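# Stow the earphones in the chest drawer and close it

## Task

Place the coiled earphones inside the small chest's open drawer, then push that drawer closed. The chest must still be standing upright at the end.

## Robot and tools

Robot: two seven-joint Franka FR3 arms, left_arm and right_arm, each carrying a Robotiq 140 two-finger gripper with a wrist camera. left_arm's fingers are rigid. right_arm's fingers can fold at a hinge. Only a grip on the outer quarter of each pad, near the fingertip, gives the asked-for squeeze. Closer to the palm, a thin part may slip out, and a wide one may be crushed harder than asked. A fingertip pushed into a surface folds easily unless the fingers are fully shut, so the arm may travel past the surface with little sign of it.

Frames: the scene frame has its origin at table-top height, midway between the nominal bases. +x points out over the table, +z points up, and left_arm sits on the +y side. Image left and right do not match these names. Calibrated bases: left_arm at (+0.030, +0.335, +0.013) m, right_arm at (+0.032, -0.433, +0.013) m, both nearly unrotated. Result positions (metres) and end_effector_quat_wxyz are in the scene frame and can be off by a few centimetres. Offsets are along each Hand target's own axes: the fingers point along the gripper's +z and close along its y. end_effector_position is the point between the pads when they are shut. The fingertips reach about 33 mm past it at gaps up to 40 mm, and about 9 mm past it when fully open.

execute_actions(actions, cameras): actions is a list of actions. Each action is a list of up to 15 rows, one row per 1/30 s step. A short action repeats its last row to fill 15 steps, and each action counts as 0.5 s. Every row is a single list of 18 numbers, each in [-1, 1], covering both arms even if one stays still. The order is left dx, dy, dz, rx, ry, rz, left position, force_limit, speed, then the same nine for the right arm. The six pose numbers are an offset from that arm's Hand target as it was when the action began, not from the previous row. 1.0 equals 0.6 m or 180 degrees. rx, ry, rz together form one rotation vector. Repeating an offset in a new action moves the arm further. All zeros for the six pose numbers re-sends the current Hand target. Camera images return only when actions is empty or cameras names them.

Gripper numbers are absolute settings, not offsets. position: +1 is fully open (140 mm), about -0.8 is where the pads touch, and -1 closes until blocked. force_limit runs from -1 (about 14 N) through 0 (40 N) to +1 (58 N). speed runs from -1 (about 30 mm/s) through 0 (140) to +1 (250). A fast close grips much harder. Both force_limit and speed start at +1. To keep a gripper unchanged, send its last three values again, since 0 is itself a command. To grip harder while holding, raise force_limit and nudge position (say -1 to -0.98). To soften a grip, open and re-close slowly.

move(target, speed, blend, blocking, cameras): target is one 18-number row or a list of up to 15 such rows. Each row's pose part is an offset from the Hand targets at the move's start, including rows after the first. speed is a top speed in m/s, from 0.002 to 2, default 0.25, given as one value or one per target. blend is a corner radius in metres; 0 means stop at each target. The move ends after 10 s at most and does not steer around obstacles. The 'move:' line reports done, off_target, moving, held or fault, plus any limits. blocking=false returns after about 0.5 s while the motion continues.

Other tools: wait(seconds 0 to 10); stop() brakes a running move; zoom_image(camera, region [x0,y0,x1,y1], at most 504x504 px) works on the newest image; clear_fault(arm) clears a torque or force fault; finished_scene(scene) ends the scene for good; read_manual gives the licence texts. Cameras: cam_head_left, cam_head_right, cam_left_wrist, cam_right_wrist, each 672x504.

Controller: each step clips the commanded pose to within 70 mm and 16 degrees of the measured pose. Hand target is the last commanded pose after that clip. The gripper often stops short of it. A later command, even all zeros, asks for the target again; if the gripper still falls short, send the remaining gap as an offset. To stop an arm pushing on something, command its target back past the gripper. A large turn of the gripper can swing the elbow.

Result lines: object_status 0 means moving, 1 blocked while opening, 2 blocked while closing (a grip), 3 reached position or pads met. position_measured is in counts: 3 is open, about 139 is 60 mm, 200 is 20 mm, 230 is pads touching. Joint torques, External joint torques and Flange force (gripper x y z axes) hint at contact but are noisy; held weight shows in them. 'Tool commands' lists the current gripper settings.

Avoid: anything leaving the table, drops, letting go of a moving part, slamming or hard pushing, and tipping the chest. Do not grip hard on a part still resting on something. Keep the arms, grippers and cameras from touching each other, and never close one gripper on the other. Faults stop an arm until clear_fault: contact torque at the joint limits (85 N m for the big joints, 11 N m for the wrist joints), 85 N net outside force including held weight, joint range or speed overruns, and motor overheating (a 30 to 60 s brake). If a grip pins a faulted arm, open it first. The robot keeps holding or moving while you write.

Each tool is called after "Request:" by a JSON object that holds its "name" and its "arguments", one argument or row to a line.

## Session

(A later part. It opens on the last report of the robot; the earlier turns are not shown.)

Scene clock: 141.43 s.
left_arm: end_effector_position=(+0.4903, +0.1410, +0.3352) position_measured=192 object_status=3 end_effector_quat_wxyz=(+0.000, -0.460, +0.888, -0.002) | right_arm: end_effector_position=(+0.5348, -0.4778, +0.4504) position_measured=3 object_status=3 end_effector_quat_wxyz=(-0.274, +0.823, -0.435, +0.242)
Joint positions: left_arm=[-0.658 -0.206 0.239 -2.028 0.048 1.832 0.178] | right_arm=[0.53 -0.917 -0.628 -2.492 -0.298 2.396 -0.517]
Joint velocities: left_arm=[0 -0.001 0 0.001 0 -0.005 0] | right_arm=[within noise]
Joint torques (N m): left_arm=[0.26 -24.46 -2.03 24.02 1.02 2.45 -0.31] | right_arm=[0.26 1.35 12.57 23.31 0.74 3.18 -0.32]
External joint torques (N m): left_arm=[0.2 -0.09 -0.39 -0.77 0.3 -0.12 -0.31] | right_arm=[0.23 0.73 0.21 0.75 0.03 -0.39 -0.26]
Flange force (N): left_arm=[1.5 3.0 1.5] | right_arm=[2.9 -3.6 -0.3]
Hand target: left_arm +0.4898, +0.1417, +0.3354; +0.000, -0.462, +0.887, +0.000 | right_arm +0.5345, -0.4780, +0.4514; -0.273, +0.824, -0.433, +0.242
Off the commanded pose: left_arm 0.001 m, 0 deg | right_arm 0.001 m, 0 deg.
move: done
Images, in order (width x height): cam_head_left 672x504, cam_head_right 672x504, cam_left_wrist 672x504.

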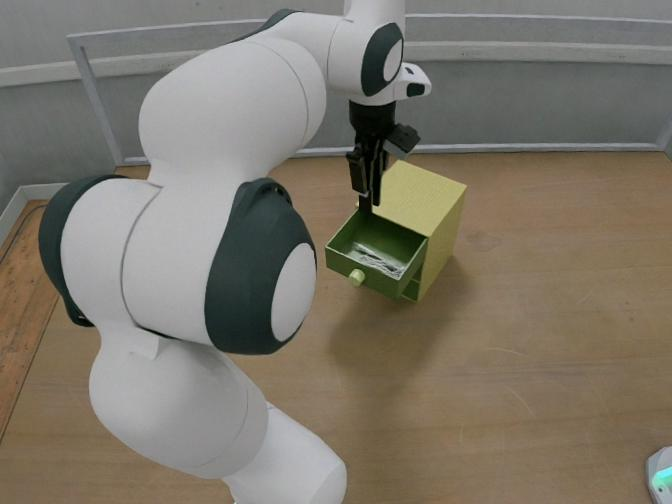

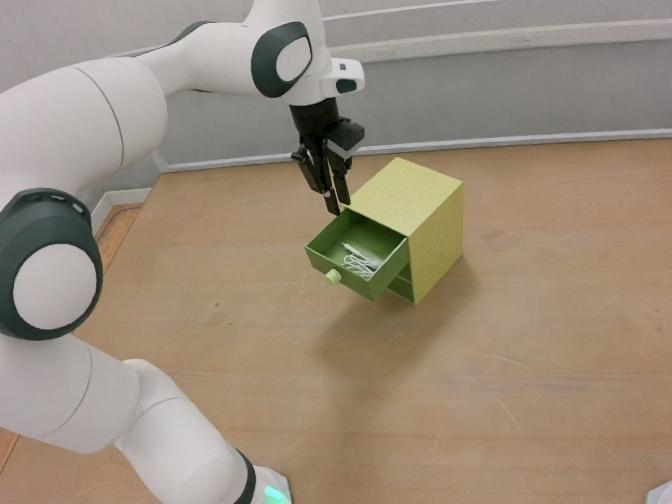

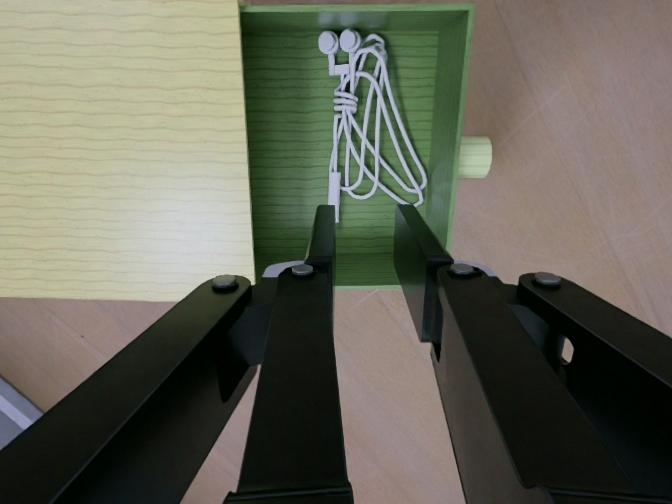

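Request:
{"name": "move", "arguments": {
  "target": [
    [0,0,0,0,0,0,-1,-1,0,0,0,0,0,0,0,1,1,1],
    [0.027,0.29,0,0,0,0,-1,-1,0,0,0,0,0,0,0,1,1,1],
    [0.027,0.29,0.287,0,0,0,-1,-1,0,0,0,0,0,0,0,1,1,1]
  ],
  "cameras": ["cam_head_left","cam_head_right","cam_left_wrist"]
}}

Scene clock: 152.93 s.
left_arm: end_effector_position=(+0.3370, +0.2283, +0.1634) position_measured=233 object_status=3 end_effector_quat_wxyz=(-0.001, -0.460, +0.888, +0.001) | right_arm: end_effector_position=(+0.5348, -0.4778, +0.4504) position_measured=3 object_status=3 end_effector_quat_wxyz=(-0.274, +0.823, -0.435, +0.242)
Joint positions: left_arm=[-0.556 -0.636 0.238 -2.844 0.174 2.212 0.144] | right_arm=[0.53 -0.917 -0.628 -2.492 -0.298 2.396 -0.517]
Joint velocities: left_arm=[0.001 0.001 0.001 0 0 0.004 -0.001] | right_arm=[within noise]
Joint torques (N m): left_arm=[0.84 -8.01 -3.73 22.02 0.59 2.94 -0.26] | right_arm=[0.25 1.35 12.59 23.26 0.77 3.18 -0.29]
External joint torques (N m): left_arm=[0.78 0.49 -0.43 -0.98 -0.01 0.4 -0.26] | right_arm=[0.16 0.71 0.21 0.84 0.06 -0.37 -0.22]
Flange force (N): left_arm=[0.6 0.8 3.7] | right_arm=[3.0 -3.7 -0.4]
Hand target: left_arm +0.3381, +0.2283, +0.1631; +0.000, -0.462, +0.887, +0.000 | right_arm +0.5345, -0.4780, +0.4514; -0.273, +0.824, -0.433, +0.242
Off the commanded pose: left_arm 0.001 m, 0 deg | right_arm 0.001 m, 0 deg.
move: done
Images, in order (width x height): cam_head_left 672x504, cam_head_right 672x504, cam_left_wrist 672x504.

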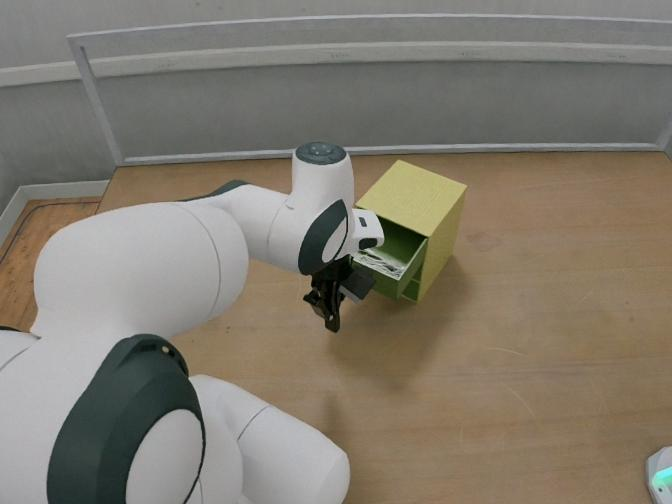

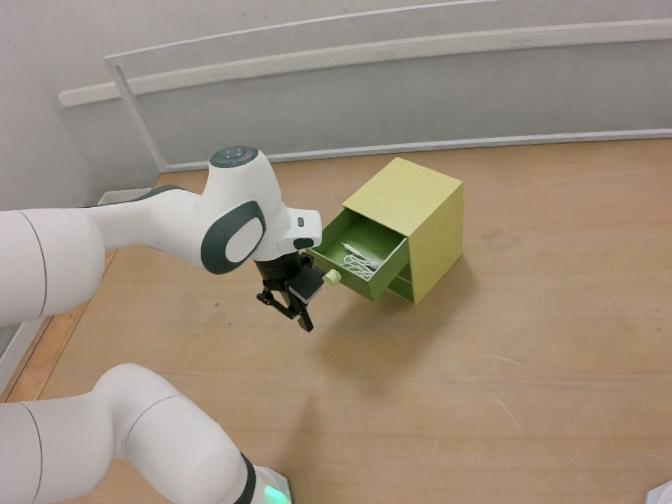

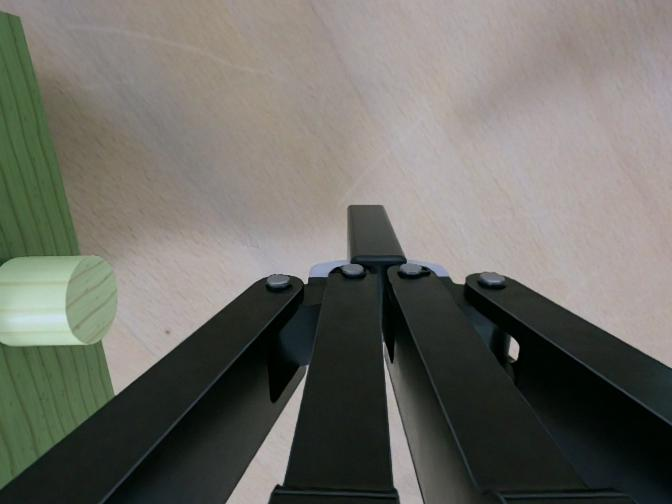

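Request:
{"name": "move", "arguments": {
  "target": [
    [-0.022,0,0,0,0,0,-1,-1,0,0,0,0,0,0,0,1,1,1],
    [-0.022,-0.26,0,0,0,0,-1,-1,0,0,0,0,0,0,0,1,1,1]
  ],
  "speed": 0.07,
  "cameras": ["cam_head_left","cam_head_right","cam_left_wrist"]
}}

Scene clock: 162.90 s.
left_arm: end_effector_position=(+0.4740, +0.1502, +0.1637) position_measured=233 object_status=3 end_effector_quat_wxyz=(+0.002, -0.464, +0.886, +0.000) | right_arm: end_effector_position=(+0.5348, -0.4778, +0.4504) position_measured=3 object_status=3 end_effector_quat_wxyz=(-0.274, +0.823, -0.435, +0.242)
Joint positions: left_arm=[-0.672 -0.116 0.276 -2.39 0.045 2.281 0.176] | right_arm=[0.53 -0.917 -0.628 -2.492 -0.298 2.396 -0.517]
Joint velocities: left_arm=[0 -0.001 0 0 -0.002 -0.001 0.006] | right_arm=[within noise]
Joint torques (N m): left_arm=[0.07 -24.57 -0.66 21.77 0.11 2.74 0.08] | right_arm=[0.32 1.33 12.6 23.29 0.76 3.18 -0.28]
External joint torques (N m): left_arm=[-0.19 0.78 0.09 -0.94 -0.45 0.18 0.08] | right_arm=[0.26 0.74 0.21 0.76 0.05 -0.39 -0.22]
Flange force (N): left_arm=[0.1 0.2 3.1] | right_arm=[2.9 -3.7 -0.3]
Hand target: left_arm +0.4734, +0.1496, +0.1632; +0.000, -0.462, +0.887, +0.000 | right_arm +0.5345, -0.4780, +0.4514; -0.273, +0.824, -0.433, +0.242
Off the commanded pose: left_arm 0.001 m, 0 deg | right_arm 0.001 m, 0 deg.
move: done
Images, in order (width x height): cam_head_left 672x504, cam_head_right 672x504, cam_left_wrist 672x504.

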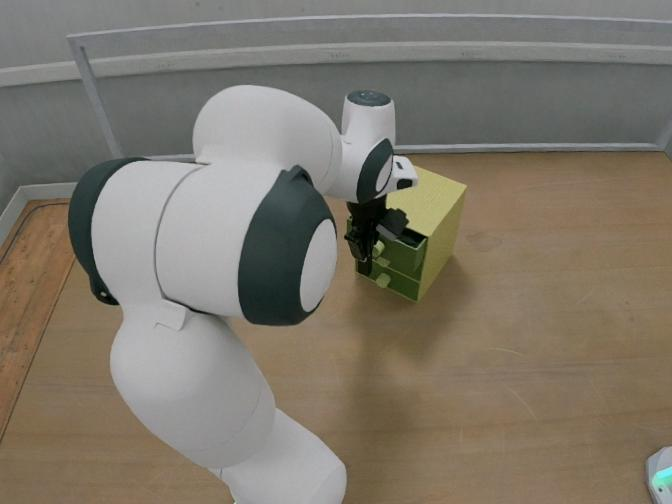

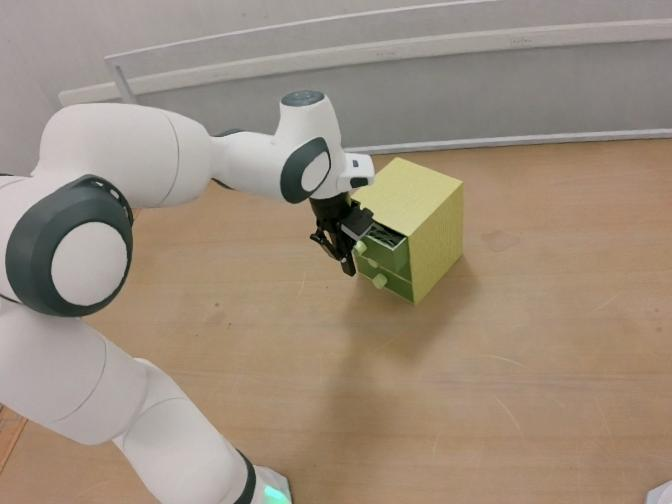

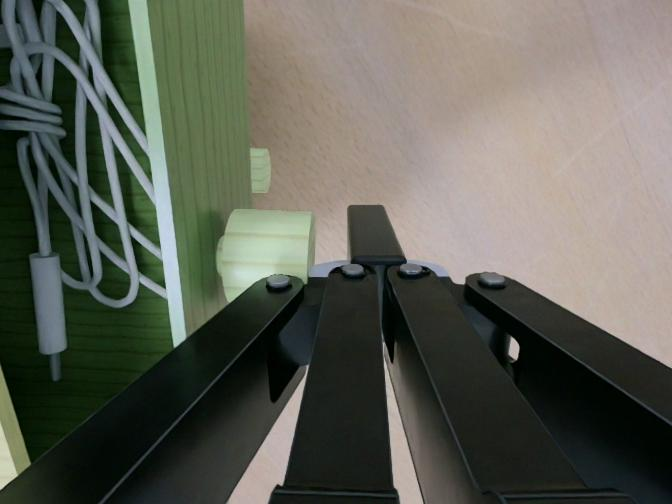

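Request:
{"name": "move", "arguments": {
  "target": [0.008,-0.065,0,0,0,0,-1,-1,0,0,0,0,0,0,0,1,1,1],
  "speed": 0.05,
  "cameras": ["cam_head_left","cam_head_right","cam_left_wrist"]
}}

Scene clock: 166.47 s.
left_arm: end_effector_position=(+0.5036, +0.1247, +0.1634) position_measured=233 object_status=3 end_effector_quat_wxyz=(+0.002, -0.464, +0.886, -0.001) | right_arm: end_effector_position=(+0.5348, -0.4778, +0.4504) position_measured=3 object_status=3 end_effector_quat_wxyz=(-0.274, +0.823, -0.435, +0.242)
Joint positions: left_arm=[-0.687 -0.007 0.269 -2.267 0.006 2.264 0.182] | right_arm=[0.53 -0.917 -0.628 -2.492 -0.298 2.396 -0.517]
Joint torques (N m): left_arm=[0.1 -29.07 -0.18 22.27 0.09 2.55 0.06] | right_arm=[0.21 1.32 12.58 23.27 0.77 3.17 -0.31]
External joint torques (N m): left_arm=[-0.03 0.02 -0.25 -0.51 -0.48 0 0.06] | right_arm=[0.07 0.62 0.17 0.87 0.07 -0.38 -0.25]
Flange force (N): left_arm=[0.4 1.1 0.8] | right_arm=[3.0 -3.5 -0.7]
Hand target: left_arm +0.5026, +0.1233, +0.1632; +0.000, -0.462, +0.887, +0.000 | right_arm +0.5345, -0.4780, +0.4514; -0.273, +0.824, -0.433, +0.242
Off the commanded pose: left_arm 0.002 m, 0 deg | right_arm 0.001 m, 0 deg.
move: done
Images, in order (width x height): cam_head_left 672x504, cam_head_right 672x504, cam_left_wrist 672x504.

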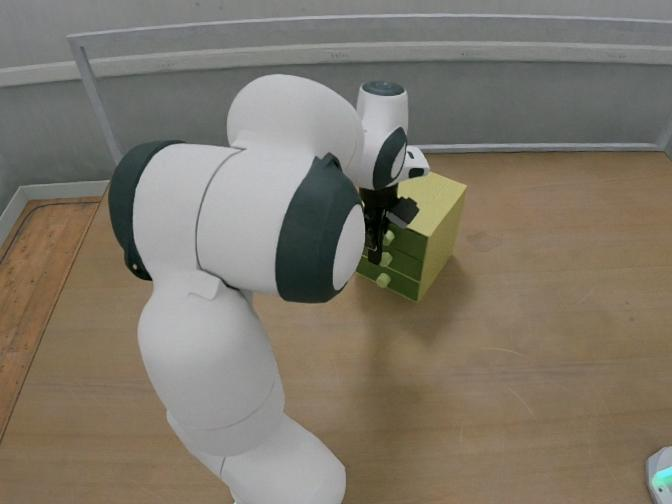

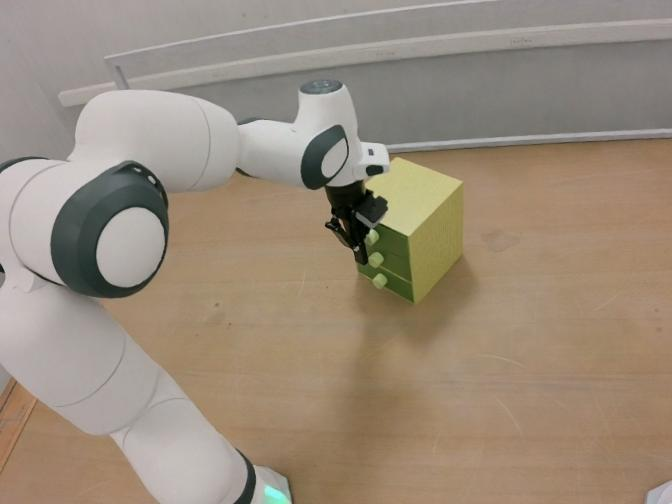

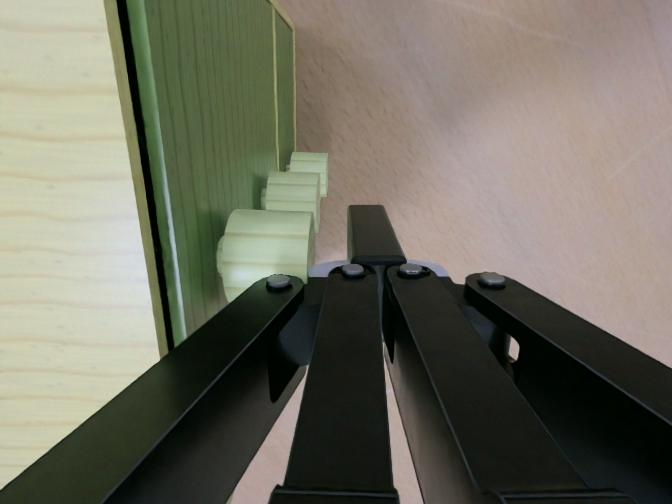

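Request:
{"name": "move", "arguments": {
  "target": [0,-0.02,0,0,0,0,-1,-1,0,0,0,0,0,0,0,1,1,1],
  "speed": 0.04
}}

Request:
{"name": "move", "arguments": {
  "target": [0,-0.013,0,0,0,0,-1,-1,0,0,0,0,0,0,0,1,1,1],
  "speed": 0.03,
  "cameras": ["cam_left_wrist"]
}}

Scene clock: 170.93 s.
left_arm: end_effector_position=(+0.5108, +0.1205, +0.1628) position_measured=233 object_status=3 end_effector_quat_wxyz=(+0.000, -0.465, +0.885, +0.003) | right_arm: end_effector_position=(+0.5348, -0.4778, +0.4504) position_measured=3 object_status=3 end_effector_quat_wxyz=(-0.274, +0.823, -0.435, +0.242)
Joint positions: left_arm=[-0.688 0.025 0.269 -2.227 -0.005 2.246 0.186] | right_arm=[0.53 -0.917 -0.628 -2.492 -0.298 2.396 -0.517]
Joint torques (N m): left_arm=[-0.93 -28.69 -0.8 23.7 -0.25 4.12 0.14] | right_arm=[0.24 1.38 12.58 23.28 0.76 3.16 -0.31]
External joint torques (N m): left_arm=[-0.93 1.55 -1.04 0.84 -0.83 1.59 0.14] | right_arm=[0.17 0.72 0.2 0.83 0.06 -0.39 -0.25]
Flange force (N): left_arm=[0.3 -7.2 5.7] | right_arm=[3.1 -3.7 -0.4]
Hand target: left_arm +0.5124, +0.1164, +0.1632; +0.000, -0.462, +0.887, +0.000 | right_arm +0.5345, -0.4780, +0.4514; -0.273, +0.824, -0.433, +0.242
Off the commanded pose: left_arm 0.004 m, 1 deg | right_arm 0.001 m, 0 deg.
move: off_target (left_arm)

Scene clock: 171.73 s.
left_arm: end_effector_position=(+0.5171, +0.1165, +0.1628) position_measured=233 object_status=3 end_effector_quat_wxyz=(-0.001, -0.465, +0.885, +0.004) | right_arm: end_effector_position=(+0.5348, -0.4778, +0.4504) position_measured=3 object_status=3 end_effector_quat_wxyz=(-0.274, +0.823, -0.435, +0.242)
Joint positions: left_arm=[-0.688 0.047 0.268 -2.201 -0.012 2.24 0.189] | right_arm=[0.53 -0.917 -0.628 -2.492 -0.298 2.396 -0.517]
Joint torques (N m): left_arm=[-0.71 -29.59 -0.71 23.84 -0.2 4.2 0.03] | right_arm=[0.23 1.33 12.57 23.26 0.77 3.18 -0.26]
External joint torques (N m): left_arm=[-0.76 1.59 -1.19 0.88 -0.78 1.66 0.03] | right_arm=[0.21 0.8 0.24 0.67 0.06 -0.4 -0.2]
Flange force (N): left_arm=[0.4 -7.3 5.8] | right_arm=[2.7 -3.7 -0.2]
Hand target: left_arm +0.5188, +0.1120, +0.1632; +0.000, -0.462, +0.887, +0.000 | right_arm +0.5345, -0.4780, +0.4514; -0.273, +0.824, -0.433, +0.242
Off the commanded pose: left_arm 0.005 m, 1 deg | right_arm 0.001 m, 0 deg.
move: off_target (left_arm)
Images, in order (width x height): cam_left_wrist 672x504.

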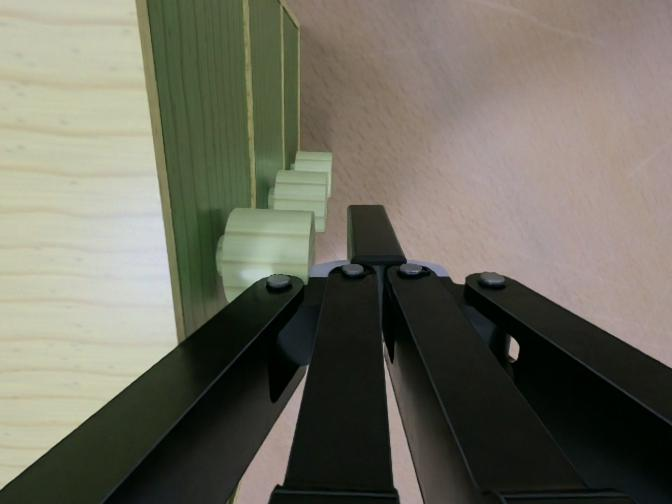

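Request:
{"name": "move", "arguments": {
  "target": [
    [0,0.12,0,0,0,0,-1,-1,0,0,0,0,0,0,0,1,1,1],
    [0,0.25,-0.15,0,0,0,-1,-1,0,0,0,0,0,0,0,1,1,1]
  ],
  "speed": 0.15,
  "cameras": ["all"]
}}

Request:
{"name": "zoom_image", "arguments": {
  "camera": "cam_head_right",
  "region": [330, 150, 480, 310]
}}

Scene clock: 178.07 s.
left_arm: end_effector_position=(+0.3974, +0.1967, +0.2536) position_measured=233 object_status=3 end_effector_quat_wxyz=(+0.001, -0.460, +0.888, -0.002) | right_arm: end_effector_position=(+0.5348, -0.4778, +0.4504) position_measured=3 object_status=3 end_effector_quat_wxyz=(-0.274, +0.823, -0.435, +0.242)
Joint positions: left_arm=[-0.613 -0.513 0.231 -2.513 0.123 2.013 0.15] | right_arm=[0.53 -0.917 -0.628 -2.492 -0.298 2.396 -0.517]
Joint velocities: left_arm=[0 0.002 0 0 0 -0.004 -0.001] | right_arm=[within noise]
Joint torques (N m): left_arm=[1.03 -14.72 -3.97 22.97 0.78 2.58 -0.31] | right_arm=[0.24 1.33 12.59 23.27 0.76 3.18 -0.31]
External joint torques (N m): left_arm=[0.93 -1.04 -0.69 -1.38 0.11 0.02 -0.31] | right_arm=[0.16 0.73 0.16 0.81 0.05 -0.38 -0.25]
Flange force (N): left_arm=[2.5 7.7 1.8] | right_arm=[3.1 -3.6 -0.3]
Hand target: left_arm +0.3959, +0.1980, +0.2532; +0.000, -0.462, +0.887, +0.000 | right_arm +0.5345, -0.4780, +0.4514; -0.273, +0.824, -0.433, +0.242
Off the commanded pose: left_arm 0.002 m, 0 deg | right_arm 0.001 m, 0 deg.
move: done

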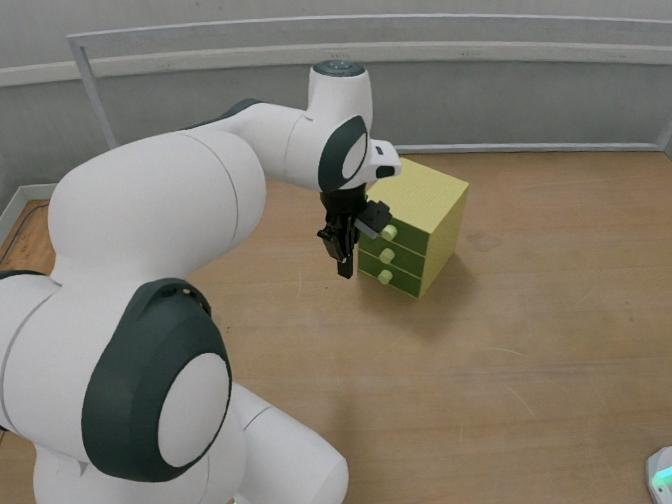

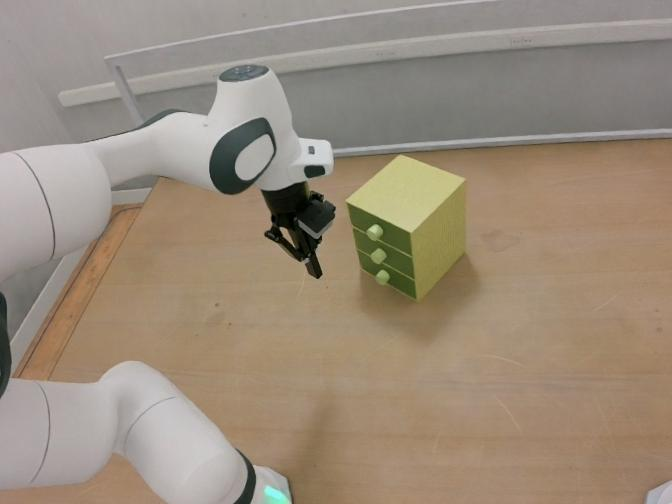

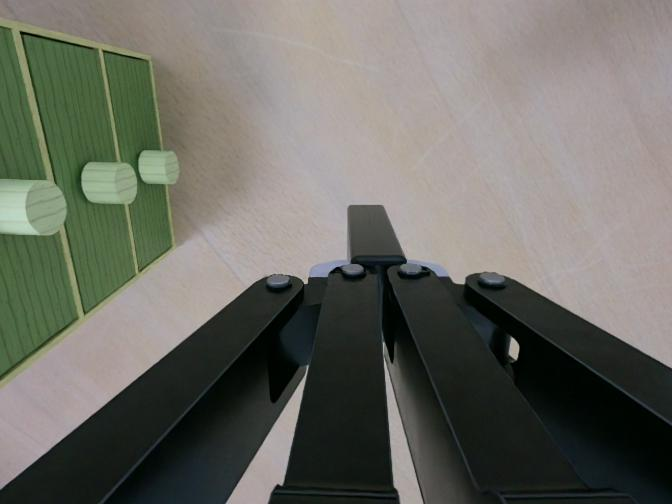

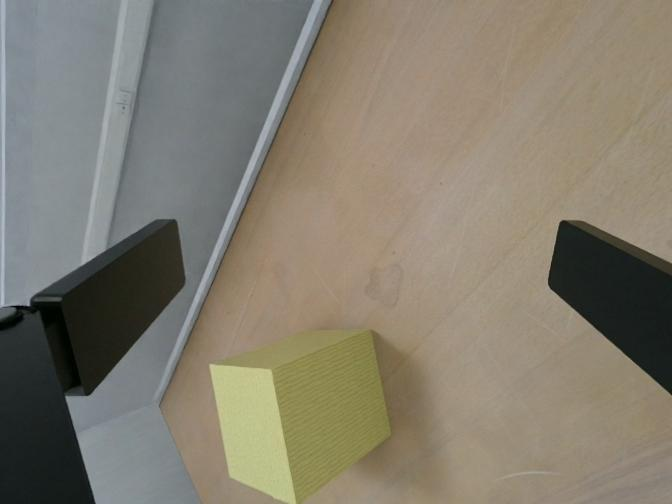

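Scaled by 3.150 from the camera's 672x504 image, which has a finer 960x720 frame.

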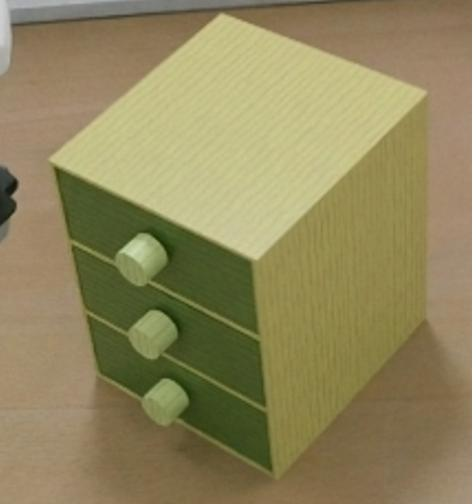

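Request:
{"name": "finished_scene", "arguments": {
  "scene": 2
}}

The scene is finished: the task was done.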